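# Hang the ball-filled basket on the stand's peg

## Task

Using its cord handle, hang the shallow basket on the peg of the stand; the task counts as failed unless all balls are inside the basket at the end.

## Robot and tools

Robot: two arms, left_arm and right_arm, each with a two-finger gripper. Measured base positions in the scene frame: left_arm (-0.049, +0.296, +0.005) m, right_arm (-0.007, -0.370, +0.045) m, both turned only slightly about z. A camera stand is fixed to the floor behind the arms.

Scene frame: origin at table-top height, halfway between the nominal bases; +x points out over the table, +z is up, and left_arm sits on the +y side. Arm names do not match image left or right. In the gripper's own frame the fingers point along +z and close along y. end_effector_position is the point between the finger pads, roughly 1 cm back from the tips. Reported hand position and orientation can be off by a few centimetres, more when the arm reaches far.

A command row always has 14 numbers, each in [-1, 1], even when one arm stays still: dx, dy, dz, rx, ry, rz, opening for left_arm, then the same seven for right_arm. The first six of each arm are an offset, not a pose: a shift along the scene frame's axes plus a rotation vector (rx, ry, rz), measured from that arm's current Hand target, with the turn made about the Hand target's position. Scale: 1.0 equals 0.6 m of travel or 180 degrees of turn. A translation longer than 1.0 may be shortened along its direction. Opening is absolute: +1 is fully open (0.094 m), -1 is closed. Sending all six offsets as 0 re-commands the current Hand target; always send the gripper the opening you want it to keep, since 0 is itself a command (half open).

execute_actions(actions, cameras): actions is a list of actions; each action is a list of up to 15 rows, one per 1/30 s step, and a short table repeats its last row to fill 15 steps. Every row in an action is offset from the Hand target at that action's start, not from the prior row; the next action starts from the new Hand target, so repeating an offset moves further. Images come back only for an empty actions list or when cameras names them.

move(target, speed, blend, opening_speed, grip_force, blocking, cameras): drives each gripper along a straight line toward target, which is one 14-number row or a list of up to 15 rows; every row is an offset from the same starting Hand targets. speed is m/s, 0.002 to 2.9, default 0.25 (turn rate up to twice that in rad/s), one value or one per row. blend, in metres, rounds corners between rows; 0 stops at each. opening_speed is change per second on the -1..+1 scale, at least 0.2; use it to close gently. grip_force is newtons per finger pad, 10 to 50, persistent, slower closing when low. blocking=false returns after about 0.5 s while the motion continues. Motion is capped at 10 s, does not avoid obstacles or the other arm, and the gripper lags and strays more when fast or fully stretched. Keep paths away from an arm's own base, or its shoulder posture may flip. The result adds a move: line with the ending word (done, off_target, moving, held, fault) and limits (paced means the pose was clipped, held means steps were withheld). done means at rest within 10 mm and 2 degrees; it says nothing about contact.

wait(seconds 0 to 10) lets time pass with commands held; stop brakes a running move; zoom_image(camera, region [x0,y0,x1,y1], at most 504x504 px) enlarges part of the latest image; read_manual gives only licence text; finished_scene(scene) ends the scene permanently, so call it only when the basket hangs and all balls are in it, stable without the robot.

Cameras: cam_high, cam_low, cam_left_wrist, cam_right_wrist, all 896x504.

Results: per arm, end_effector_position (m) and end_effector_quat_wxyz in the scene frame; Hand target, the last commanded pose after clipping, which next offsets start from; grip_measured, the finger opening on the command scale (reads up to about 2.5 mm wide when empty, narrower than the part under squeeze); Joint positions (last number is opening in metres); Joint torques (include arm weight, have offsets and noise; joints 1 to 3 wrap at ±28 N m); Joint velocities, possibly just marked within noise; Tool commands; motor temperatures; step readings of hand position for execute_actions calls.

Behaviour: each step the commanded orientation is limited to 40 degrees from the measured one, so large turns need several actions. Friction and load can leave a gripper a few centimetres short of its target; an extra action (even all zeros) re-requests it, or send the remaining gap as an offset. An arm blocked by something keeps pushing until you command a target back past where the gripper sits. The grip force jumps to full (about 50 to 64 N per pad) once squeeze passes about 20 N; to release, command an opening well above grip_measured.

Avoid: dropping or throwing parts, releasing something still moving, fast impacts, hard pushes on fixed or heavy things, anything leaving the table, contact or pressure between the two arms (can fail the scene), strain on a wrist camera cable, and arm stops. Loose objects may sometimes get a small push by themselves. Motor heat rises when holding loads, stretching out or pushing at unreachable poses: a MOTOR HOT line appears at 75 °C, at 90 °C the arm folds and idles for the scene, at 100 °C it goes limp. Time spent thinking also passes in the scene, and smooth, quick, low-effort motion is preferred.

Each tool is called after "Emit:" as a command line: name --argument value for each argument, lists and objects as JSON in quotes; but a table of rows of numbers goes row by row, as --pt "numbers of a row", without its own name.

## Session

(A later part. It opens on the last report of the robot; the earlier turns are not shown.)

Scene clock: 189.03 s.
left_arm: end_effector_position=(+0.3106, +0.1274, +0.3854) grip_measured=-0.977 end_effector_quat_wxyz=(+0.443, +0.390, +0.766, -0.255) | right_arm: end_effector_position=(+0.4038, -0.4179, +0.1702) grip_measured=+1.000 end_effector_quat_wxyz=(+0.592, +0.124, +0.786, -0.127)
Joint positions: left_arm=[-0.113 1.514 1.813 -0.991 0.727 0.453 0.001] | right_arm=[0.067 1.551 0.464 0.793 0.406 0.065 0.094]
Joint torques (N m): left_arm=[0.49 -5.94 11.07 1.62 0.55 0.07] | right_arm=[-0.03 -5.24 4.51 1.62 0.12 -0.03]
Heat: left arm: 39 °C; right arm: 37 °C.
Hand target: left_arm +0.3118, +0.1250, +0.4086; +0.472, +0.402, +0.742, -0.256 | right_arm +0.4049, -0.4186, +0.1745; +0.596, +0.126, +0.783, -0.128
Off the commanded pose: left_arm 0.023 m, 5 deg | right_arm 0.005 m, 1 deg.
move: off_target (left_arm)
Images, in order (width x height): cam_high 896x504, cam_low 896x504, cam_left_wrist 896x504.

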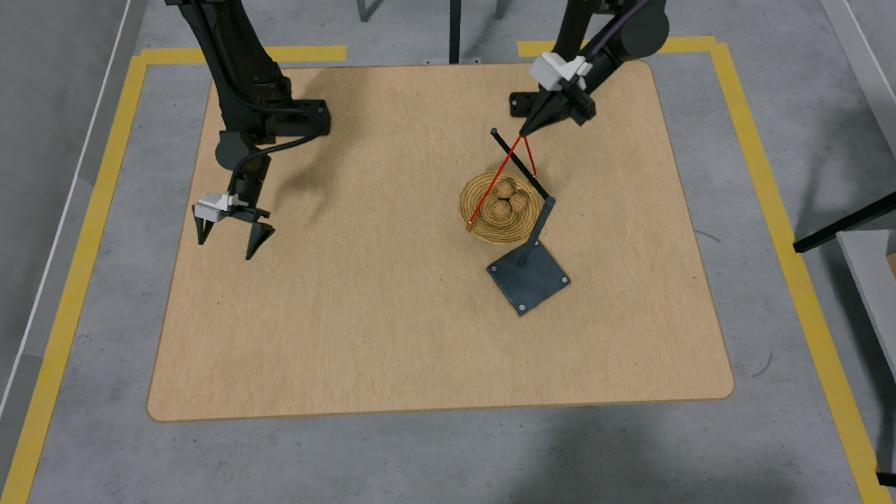

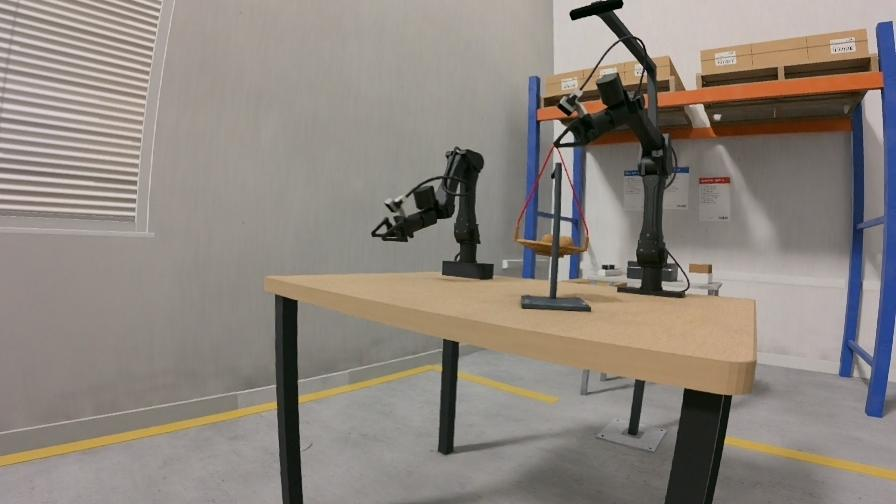

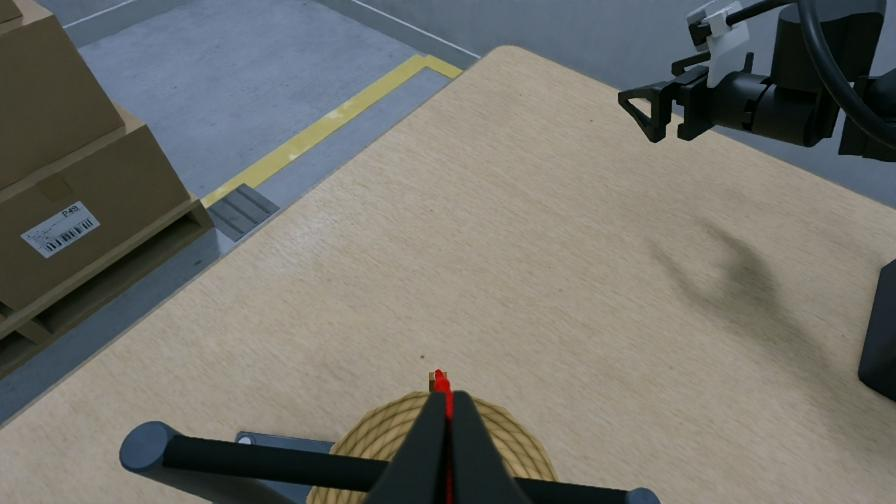

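Emit:
move --target '[0,0,-0.067,0,0,0,-1,0,0,0,0,0,0,1]' --speed 0.03 --cameras '["cam_left_wrist","cam_high","cam_low"]'

Emit:
zoom_image --camera "cam_high" --region '[440, 80, 580, 220]'

Emit:
zoom_image --camera "cam_low" --region '[500, 130, 620, 290]'

Scene clock: 195.30 s.
left_arm: end_effector_position=(+0.3174, +0.1264, +0.3413) grip_measured=-0.977 end_effector_quat_wxyz=(+0.432, +0.389, +0.772, -0.258) | right_arm: end_effector_position=(+0.4038, -0.4179, +0.1702) grip_measured=+1.000 end_effector_quat_wxyz=(+0.592, +0.124, +0.786, -0.127)
Joint positions: left_arm=[-0.113 1.484 1.612 -0.85 0.728 0.458 0.001] | right_arm=[0.067 1.551 0.464 0.793 0.406 0.065 0.094]
Joint torques (N m): left_arm=[0.46 -9.98 7.23 1.83 0.53 0.05] | right_arm=[-0.08 -5.24 4.51 1.6 0.12 -0.04]
Heat: left arm: 39 °C; right arm: 37 °C.
Hand target: left_arm +0.3118, +0.1250, +0.3683; +0.472, +0.402, +0.742, -0.256 | right_arm +0.4049, -0.4186, +0.1745; +0.596, +0.126, +0.783, -0.128
Off the commanded pose: left_arm 0.028 m, 6 deg | right_arm 0.005 m, 1 deg.
move: off_target (left_arm)
Images, in order (width x height): cam_high 896x504, cam_low 896x504, cam_left_wrist 896x504.

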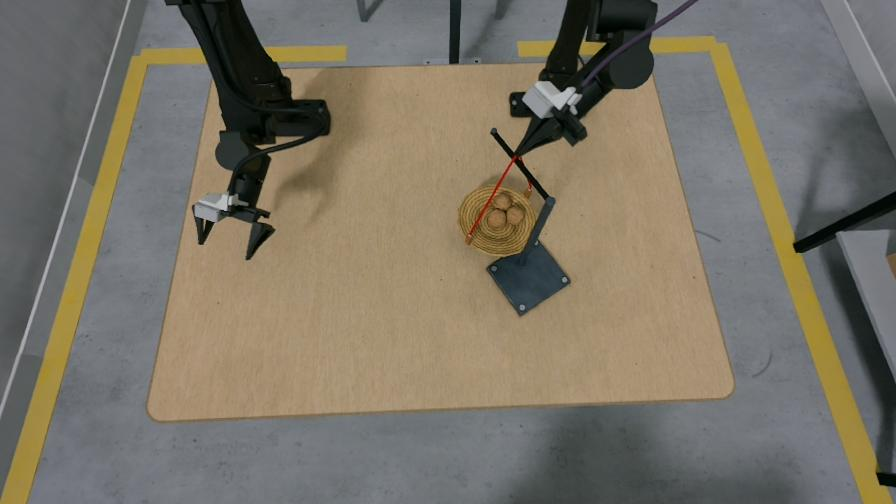

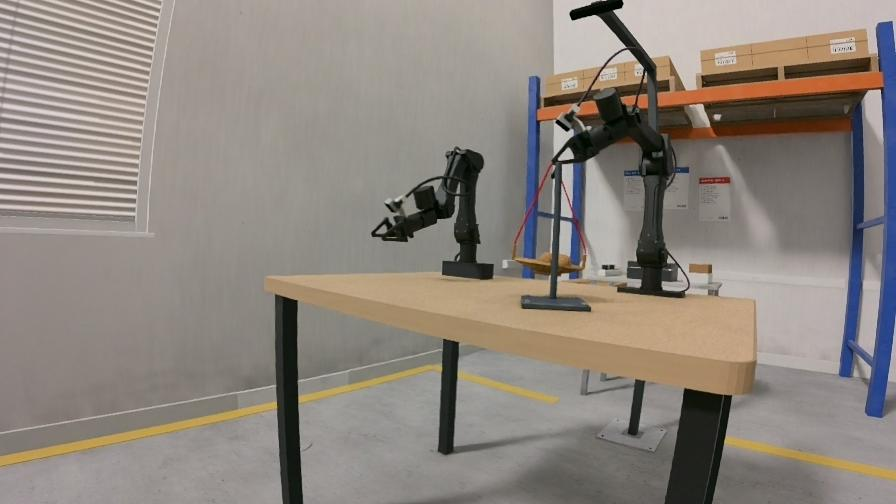

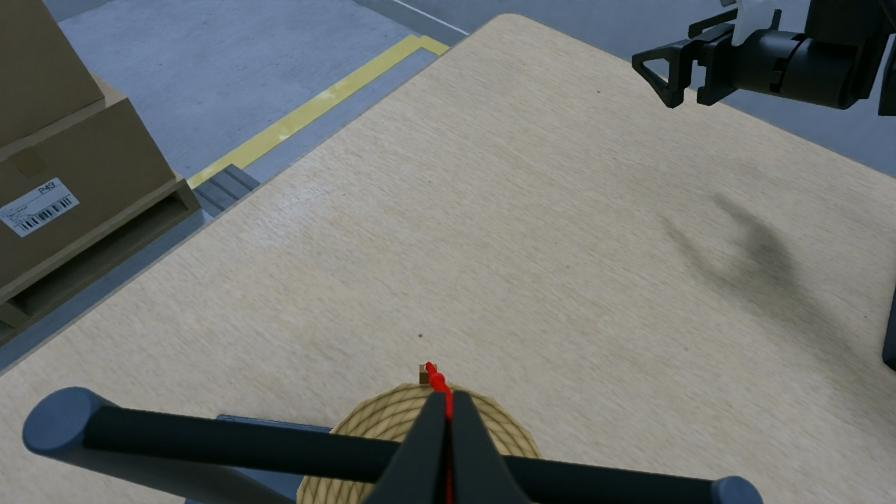

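Scaled by 3.600 from the camera's 896x504 image, which has a finer 1280x720 frame.

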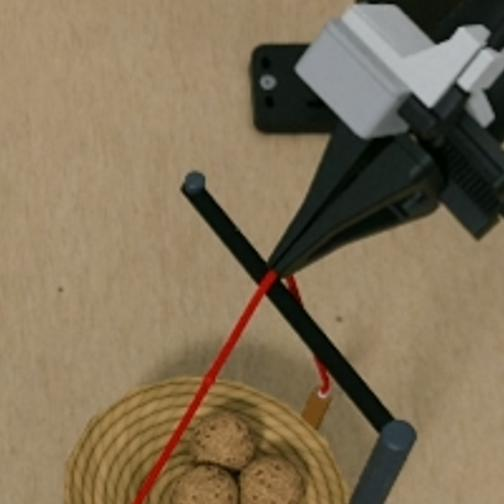

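Scaled by 3.150 from the camera's 896x504 image, which has a finer 1280x720 frame.

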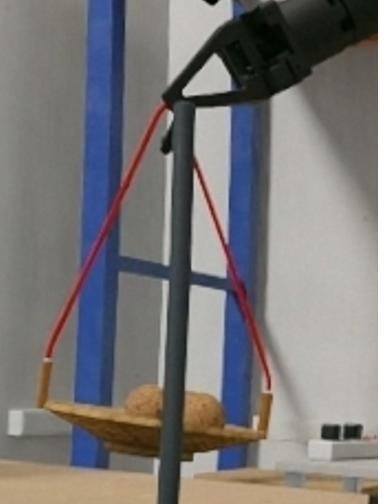

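Emit:
move --target '[-0.005,0.009,-0.02,0,0,0,-1,0,0,0,0,0,0,1]' --speed 0.02 --cameras '["cam_left_wrist","cam_high","cam_low"]'

Emit:
zoom_image --camera "cam_high" --region '[480, 120, 560, 200]'

Emit:
zoom_image --camera "cam_low" --region '[530, 140, 600, 210]'

Scene clock: 201.73 s.
left_arm: end_effector_position=(+0.3134, +0.1317, +0.3307) grip_measured=-0.977 end_effector_quat_wxyz=(+0.433, +0.388, +0.772, -0.258) | right_arm: end_effector_position=(+0.4038, -0.4179, +0.1702) grip_measured=+1.000 end_effector_quat_wxyz=(+0.592, +0.124, +0.786, -0.127)
Joint positions: left_arm=[-0.097 1.453 1.54 -0.816 0.739 0.471 0.001] | right_arm=[0.067 1.551 0.464 0.793 0.406 0.065 0.094]
Joint torques (N m): left_arm=[0.61 -9.48 7.28 1.81 0.57 0.06] | right_arm=[-0.01 -5.27 4.52 1.6 0.14 -0.02]
Heat: left arm: 40 °C; right arm: 37 °C.
Hand target: left_arm +0.3088, +0.1304, +0.3563; +0.472, +0.402, +0.742, -0.256 | right_arm +0.4049, -0.4186, +0.1745; +0.596, +0.126, +0.783, -0.128
Off the commanded pose: left_arm 0.026 m, 6 deg | right_arm 0.005 m, 1 deg.
move: off_target (left_arm)
Images, in order (width x height): cam_high 896x504, cam_low 896x504, cam_left_wrist 896x504.

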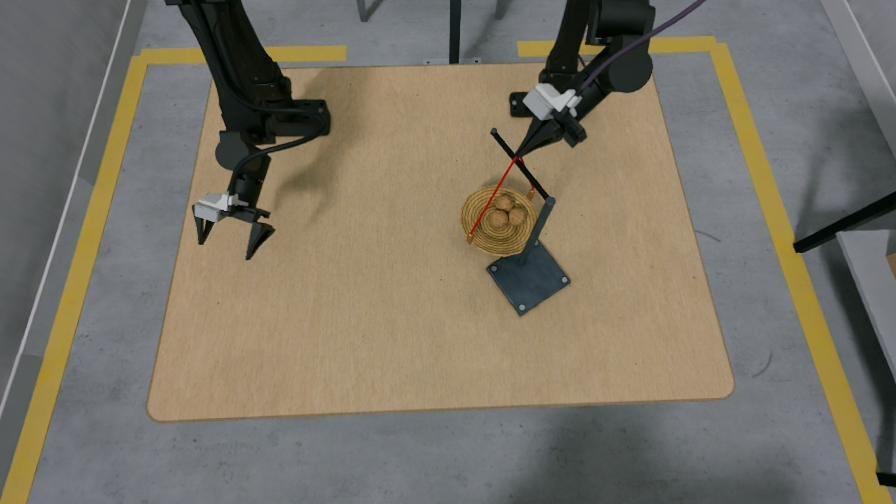

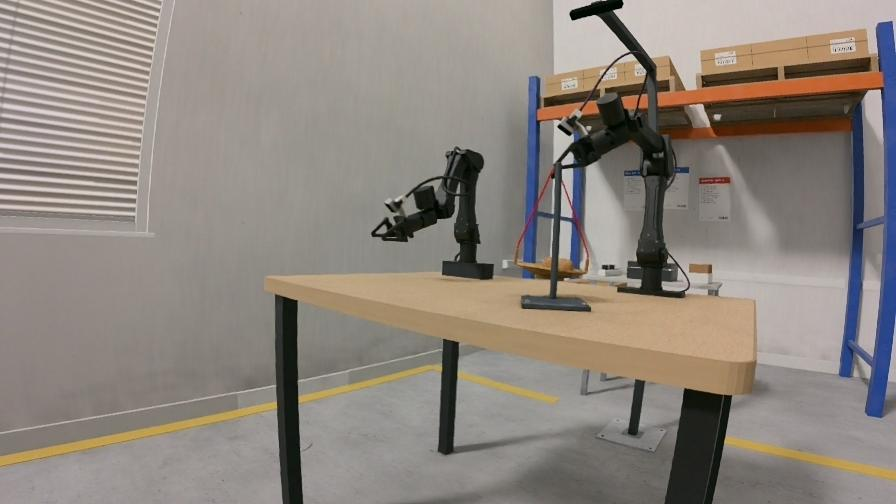

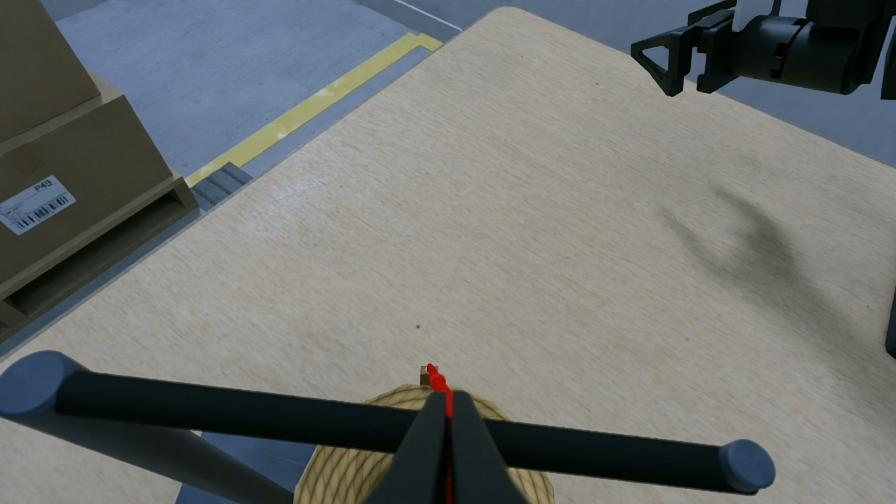

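Scaled by 6.300 from the camera's 896x504 image, which has a finer 1280x720 frame.

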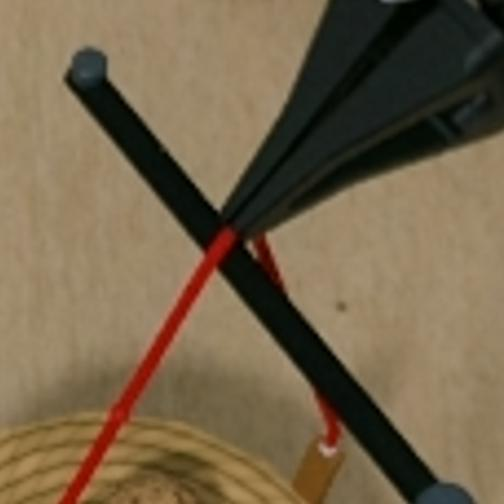

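Scaled by 7.200 from the camera's 896x504 image, which has a finer 1280x720 frame.

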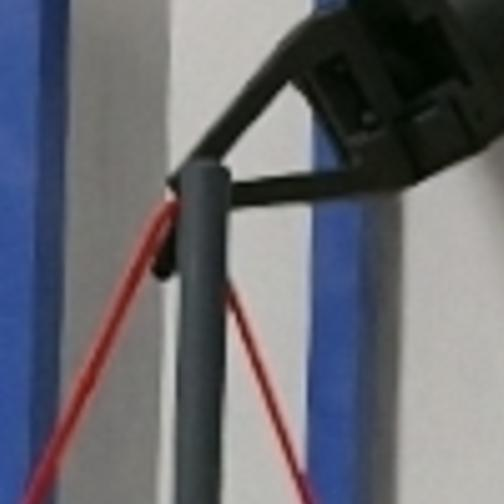

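Emit:
move --target '[0,0,-0.015,0,0,0,-1,0,0,0,0,0,0,1]' --speed 0.02 --cameras '["cam_high","cam_low"]'

Emit:
zoom_image --camera "cam_high" --region '[480, 120, 560, 200]'

Emit:
zoom_image --camera "cam_low" --region '[500, 130, 620, 290]'

Scene clock: 206.70 s.
left_arm: end_effector_position=(+0.3119, +0.1303, +0.3276) grip_measured=-0.977 end_effector_quat_wxyz=(+0.440, +0.392, +0.765, -0.260) | right_arm: end_effector_position=(+0.4038, -0.4179, +0.1702) grip_measured=+1.000 end_effector_quat_wxyz=(+0.592, +0.124, +0.786, -0.127)
Joint positions: left_arm=[-0.097 1.435 1.497 -0.773 0.751 0.473 0.001] | right_arm=[0.067 1.551 0.464 0.793 0.406 0.065 0.094]
Joint torques (N m): left_arm=[0.59 -8.77 7.01 1.77 0.46 0.03] | right_arm=[-0.02 -5.27 4.52 1.61 0.13 -0.03]
Heat: left arm: 40 °C; right arm: 37 °C.
Hand target: left_arm +0.3088, +0.1305, +0.3473; +0.472, +0.402, +0.742, -0.256 | right_arm +0.4049, -0.4186, +0.1745; +0.596, +0.126, +0.783, -0.128
Off the commanded pose: left_arm 0.020 m, 5 deg | right_arm 0.005 m, 1 deg.
move: off_target (left_arm)
Images, in order (width x height): cam_high 896x504, cam_low 896x504.

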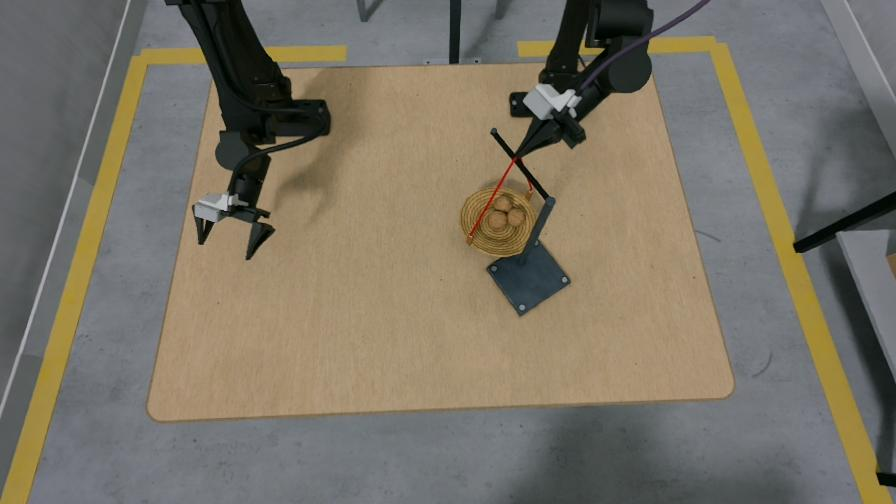

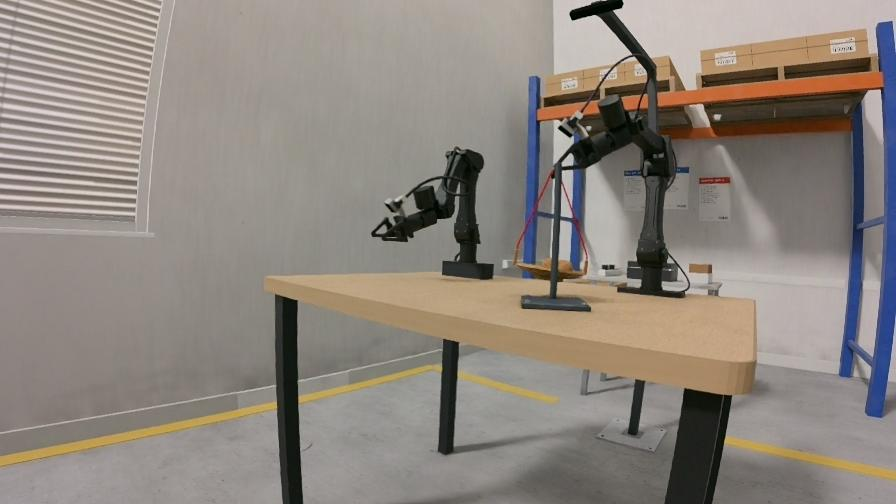

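Scaled by 6.300 from the camera's 896x504 image, which has a finer 1280x720 frame.

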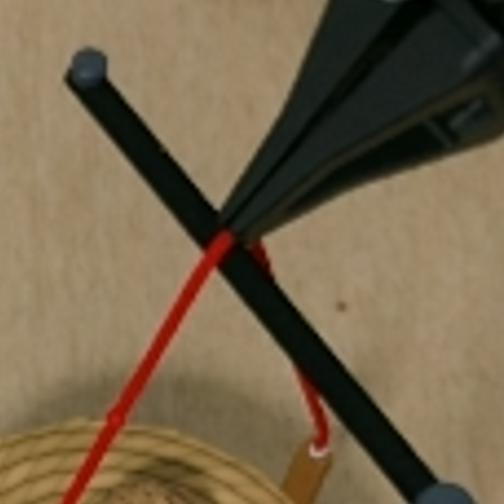

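Scaled by 3.150 from the camera's 896x504 image, which has a finer 1280x720 frame.

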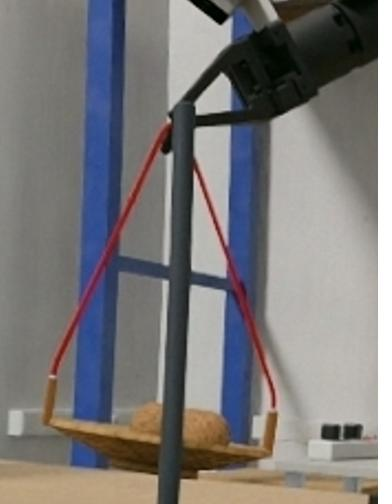

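Emit:
move --pt "0 0 -0.004 0 0 0 -1 0 0 0 0 0 0 1" --pt "0 0 -0.004 0 0 0 -0.3 0 0 0 0 0 0 1" --speed 0.02 --opening_speed 0.3 --cameras '["cam_left_wrist","cam_high","cam_low"]'

Emit:
zoom_image --camera "cam_high" --region '[480, 120, 560, 200]'

Emit:
zoom_image --camera "cam_low" --region '[500, 130, 620, 290]'

Scene clock: 216.87 s.
left_arm: end_effector_position=(+0.3139, +0.1294, +0.3301) grip_measured=-0.302 end_effector_quat_wxyz=(+0.450, +0.396, +0.758, -0.258) | right_arm: end_effector_position=(+0.4038, -0.4179, +0.1702) grip_measured=+1.000 end_effector_quat_wxyz=(+0.592, +0.124, +0.786, -0.127)
Joint positions: left_arm=[-0.097 1.431 1.485 -0.74 0.756 0.473 0.033] | right_arm=[0.067 1.551 0.464 0.793 0.406 0.065 0.094]
Joint torques (N m): left_arm=[0.59 -8.51 6.93 1.58 0.4 0.01] | right_arm=[-0.03 -5.23 4.52 1.63 0.14 -0.04]
Heat: left arm: 40 °C; right arm: 36 °C.
Hand target: left_arm +0.3089, +0.1305, +0.3448; +0.472, +0.402, +0.742, -0.256 | right_arm +0.4049, -0.4186, +0.1745; +0.596, +0.126, +0.783, -0.128
Off the commanded pose: left_arm 0.016 m, 3 deg | right_arm 0.005 m, 1 deg.
move: off_target (left_arm); target 2's new opening was sent with left_arm's hand 0.018 m and 4 deg from that target
Images, in order (width x height): cam_high 896x504, cam_low 896x504, cam_left_wrist 896x504.

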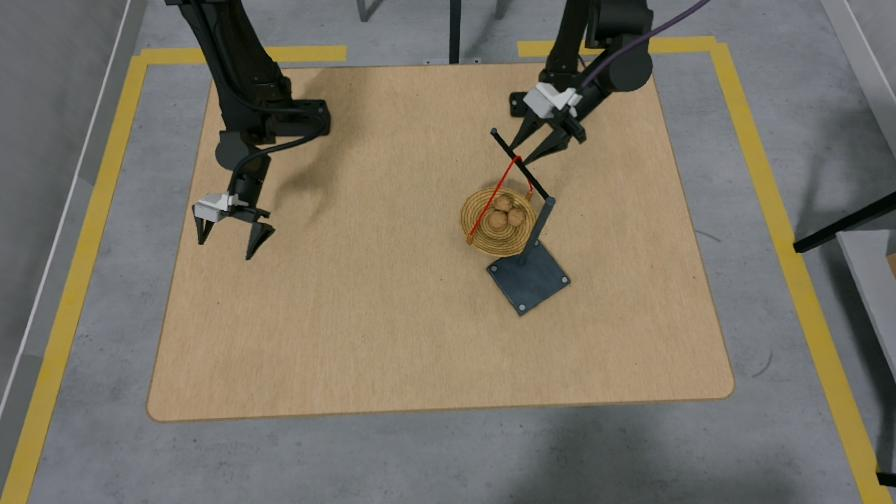

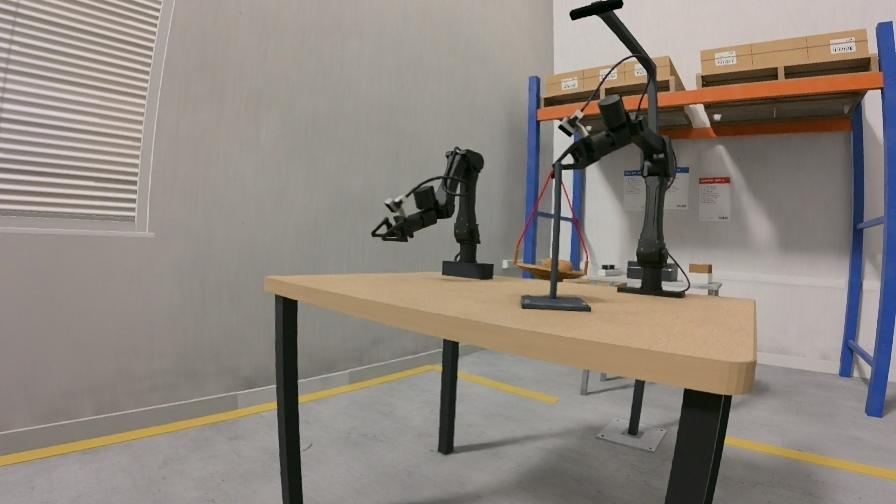

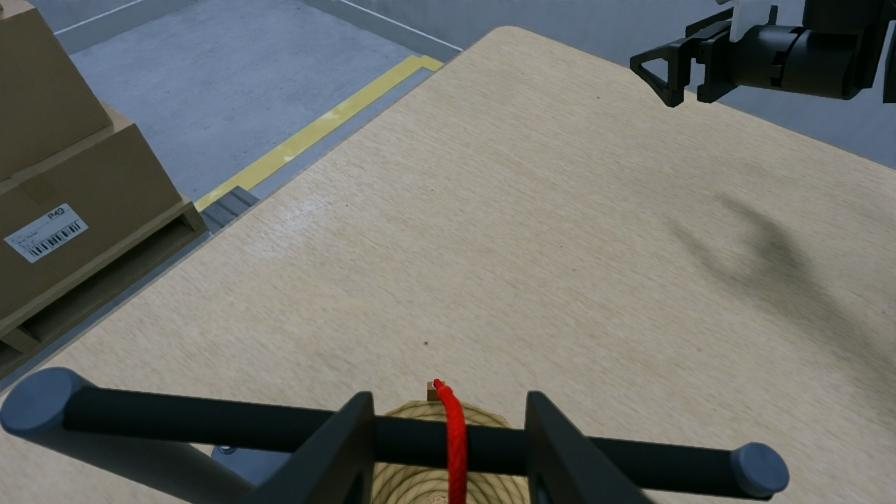

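Scaled by 6.300 from the camera's 896x504 image, which has a finer 1280x720 frame.

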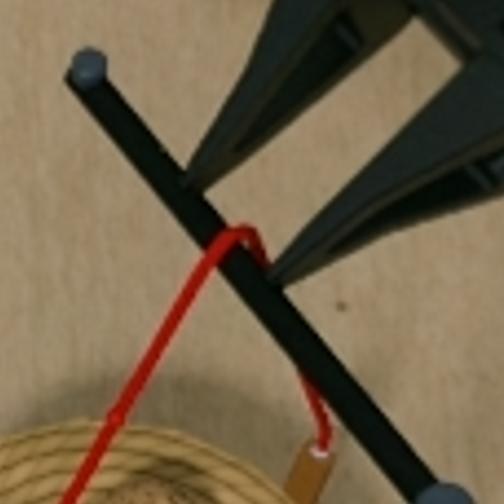

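Scaled by 3.150 from the camera's 896x504 image, which has a finer 1280x720 frame.

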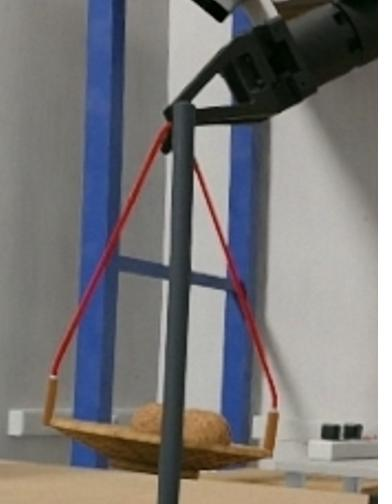

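Emit:
move --pt "-0.02 0.03 0.05 0 0 0 -0.3 0 0 0 0 0 0 1" --pt "-0.12 0.18 0.15 0 0 0 -0.3 0 0 0 0 0 0 1" --speed 0.08 --blend '[0.01,0]' --cameras '["cam_left_wrist","cam_high","cam_low"]'

Emit:
zoom_image --camera "cam_high" --region '[440, 100, 600, 260]'

Scene clock: 222.97 s.
left_arm: end_effector_position=(+0.2453, +0.2421, +0.4226) grip_measured=-0.302 end_effector_quat_wxyz=(+0.481, +0.377, +0.754, -0.242) | right_arm: end_effector_position=(+0.4038, -0.4179, +0.1702) grip_measured=+1.000 end_effector_quat_wxyz=(+0.592, +0.124, +0.786, -0.127)
Joint positions: left_arm=[0.391 1.468 1.984 -1.562 1.065 0.983 0.033] | right_arm=[0.067 1.551 0.464 0.793 0.406 0.065 0.094]
Joint torques (N m): left_arm=[0.49 -5.96 6.79 0.81 0.68 0.07] | right_arm=[-0.02 -5.22 4.53 1.62 0.14 -0.03]
Heat: left arm: 39 °C; right arm: 36 °C.
Hand target: left_arm +0.2368, +0.2385, +0.4348; +0.472, +0.402, +0.742, -0.256 | right_arm +0.4049, -0.4186, +0.1745; +0.596, +0.126, +0.783, -0.128
Off the commanded pose: left_arm 0.015 m, 4 deg | right_arm 0.005 m, 1 deg.
joint sent to its limit (left arm) — joint 4 (wrist pitch), lower limit. The joint targets are off in orientation, not in position.
move: off_target (left_arm)
Images, in order (width x height): cam_high 896x504, cam_low 896x504, cam_left_wrist 896x504.

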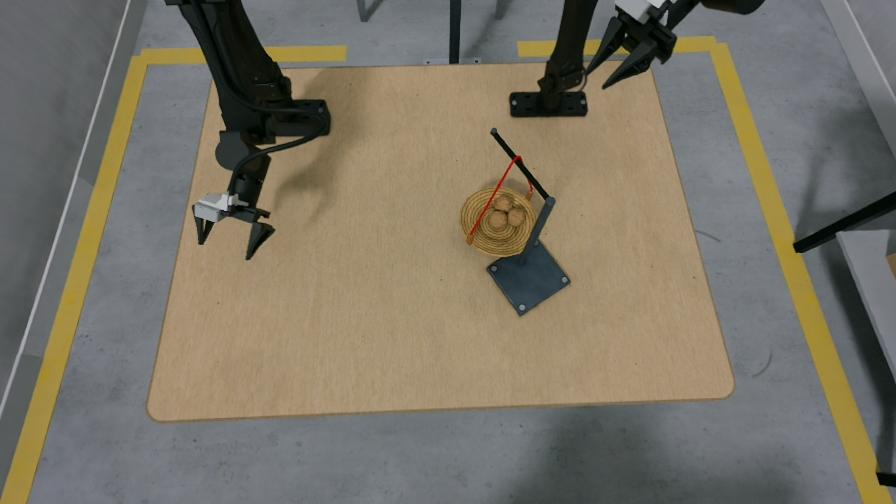

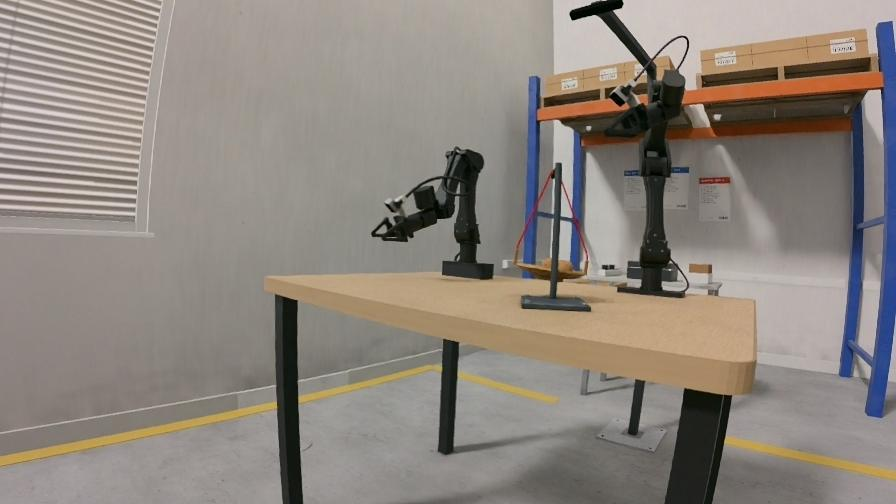

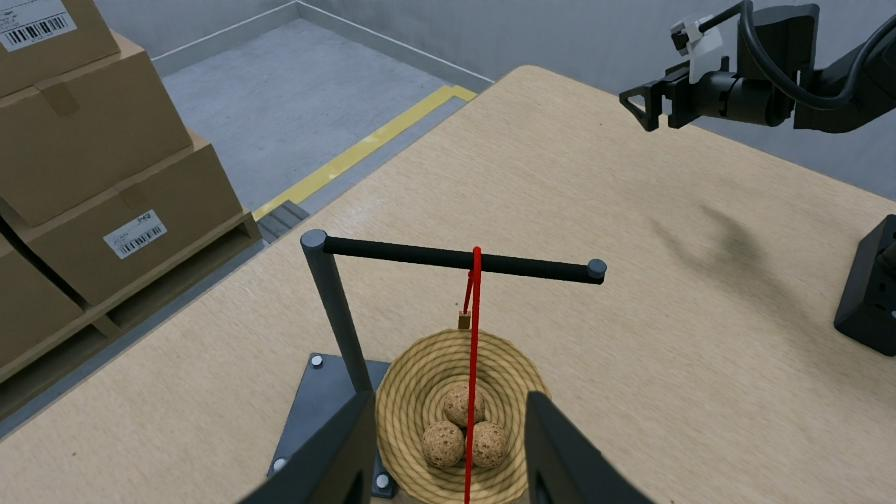

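Scaled by 3.150 from the camera's 896x504 image, which has a finer 1280x720 frame.

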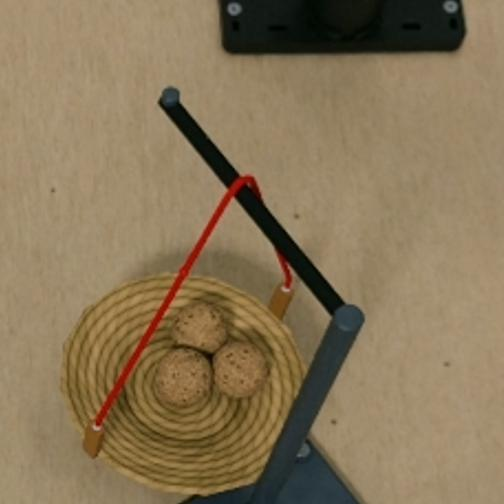

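Done.

Emit:
finished_scene --scene 1

The scene is finished: the task was done.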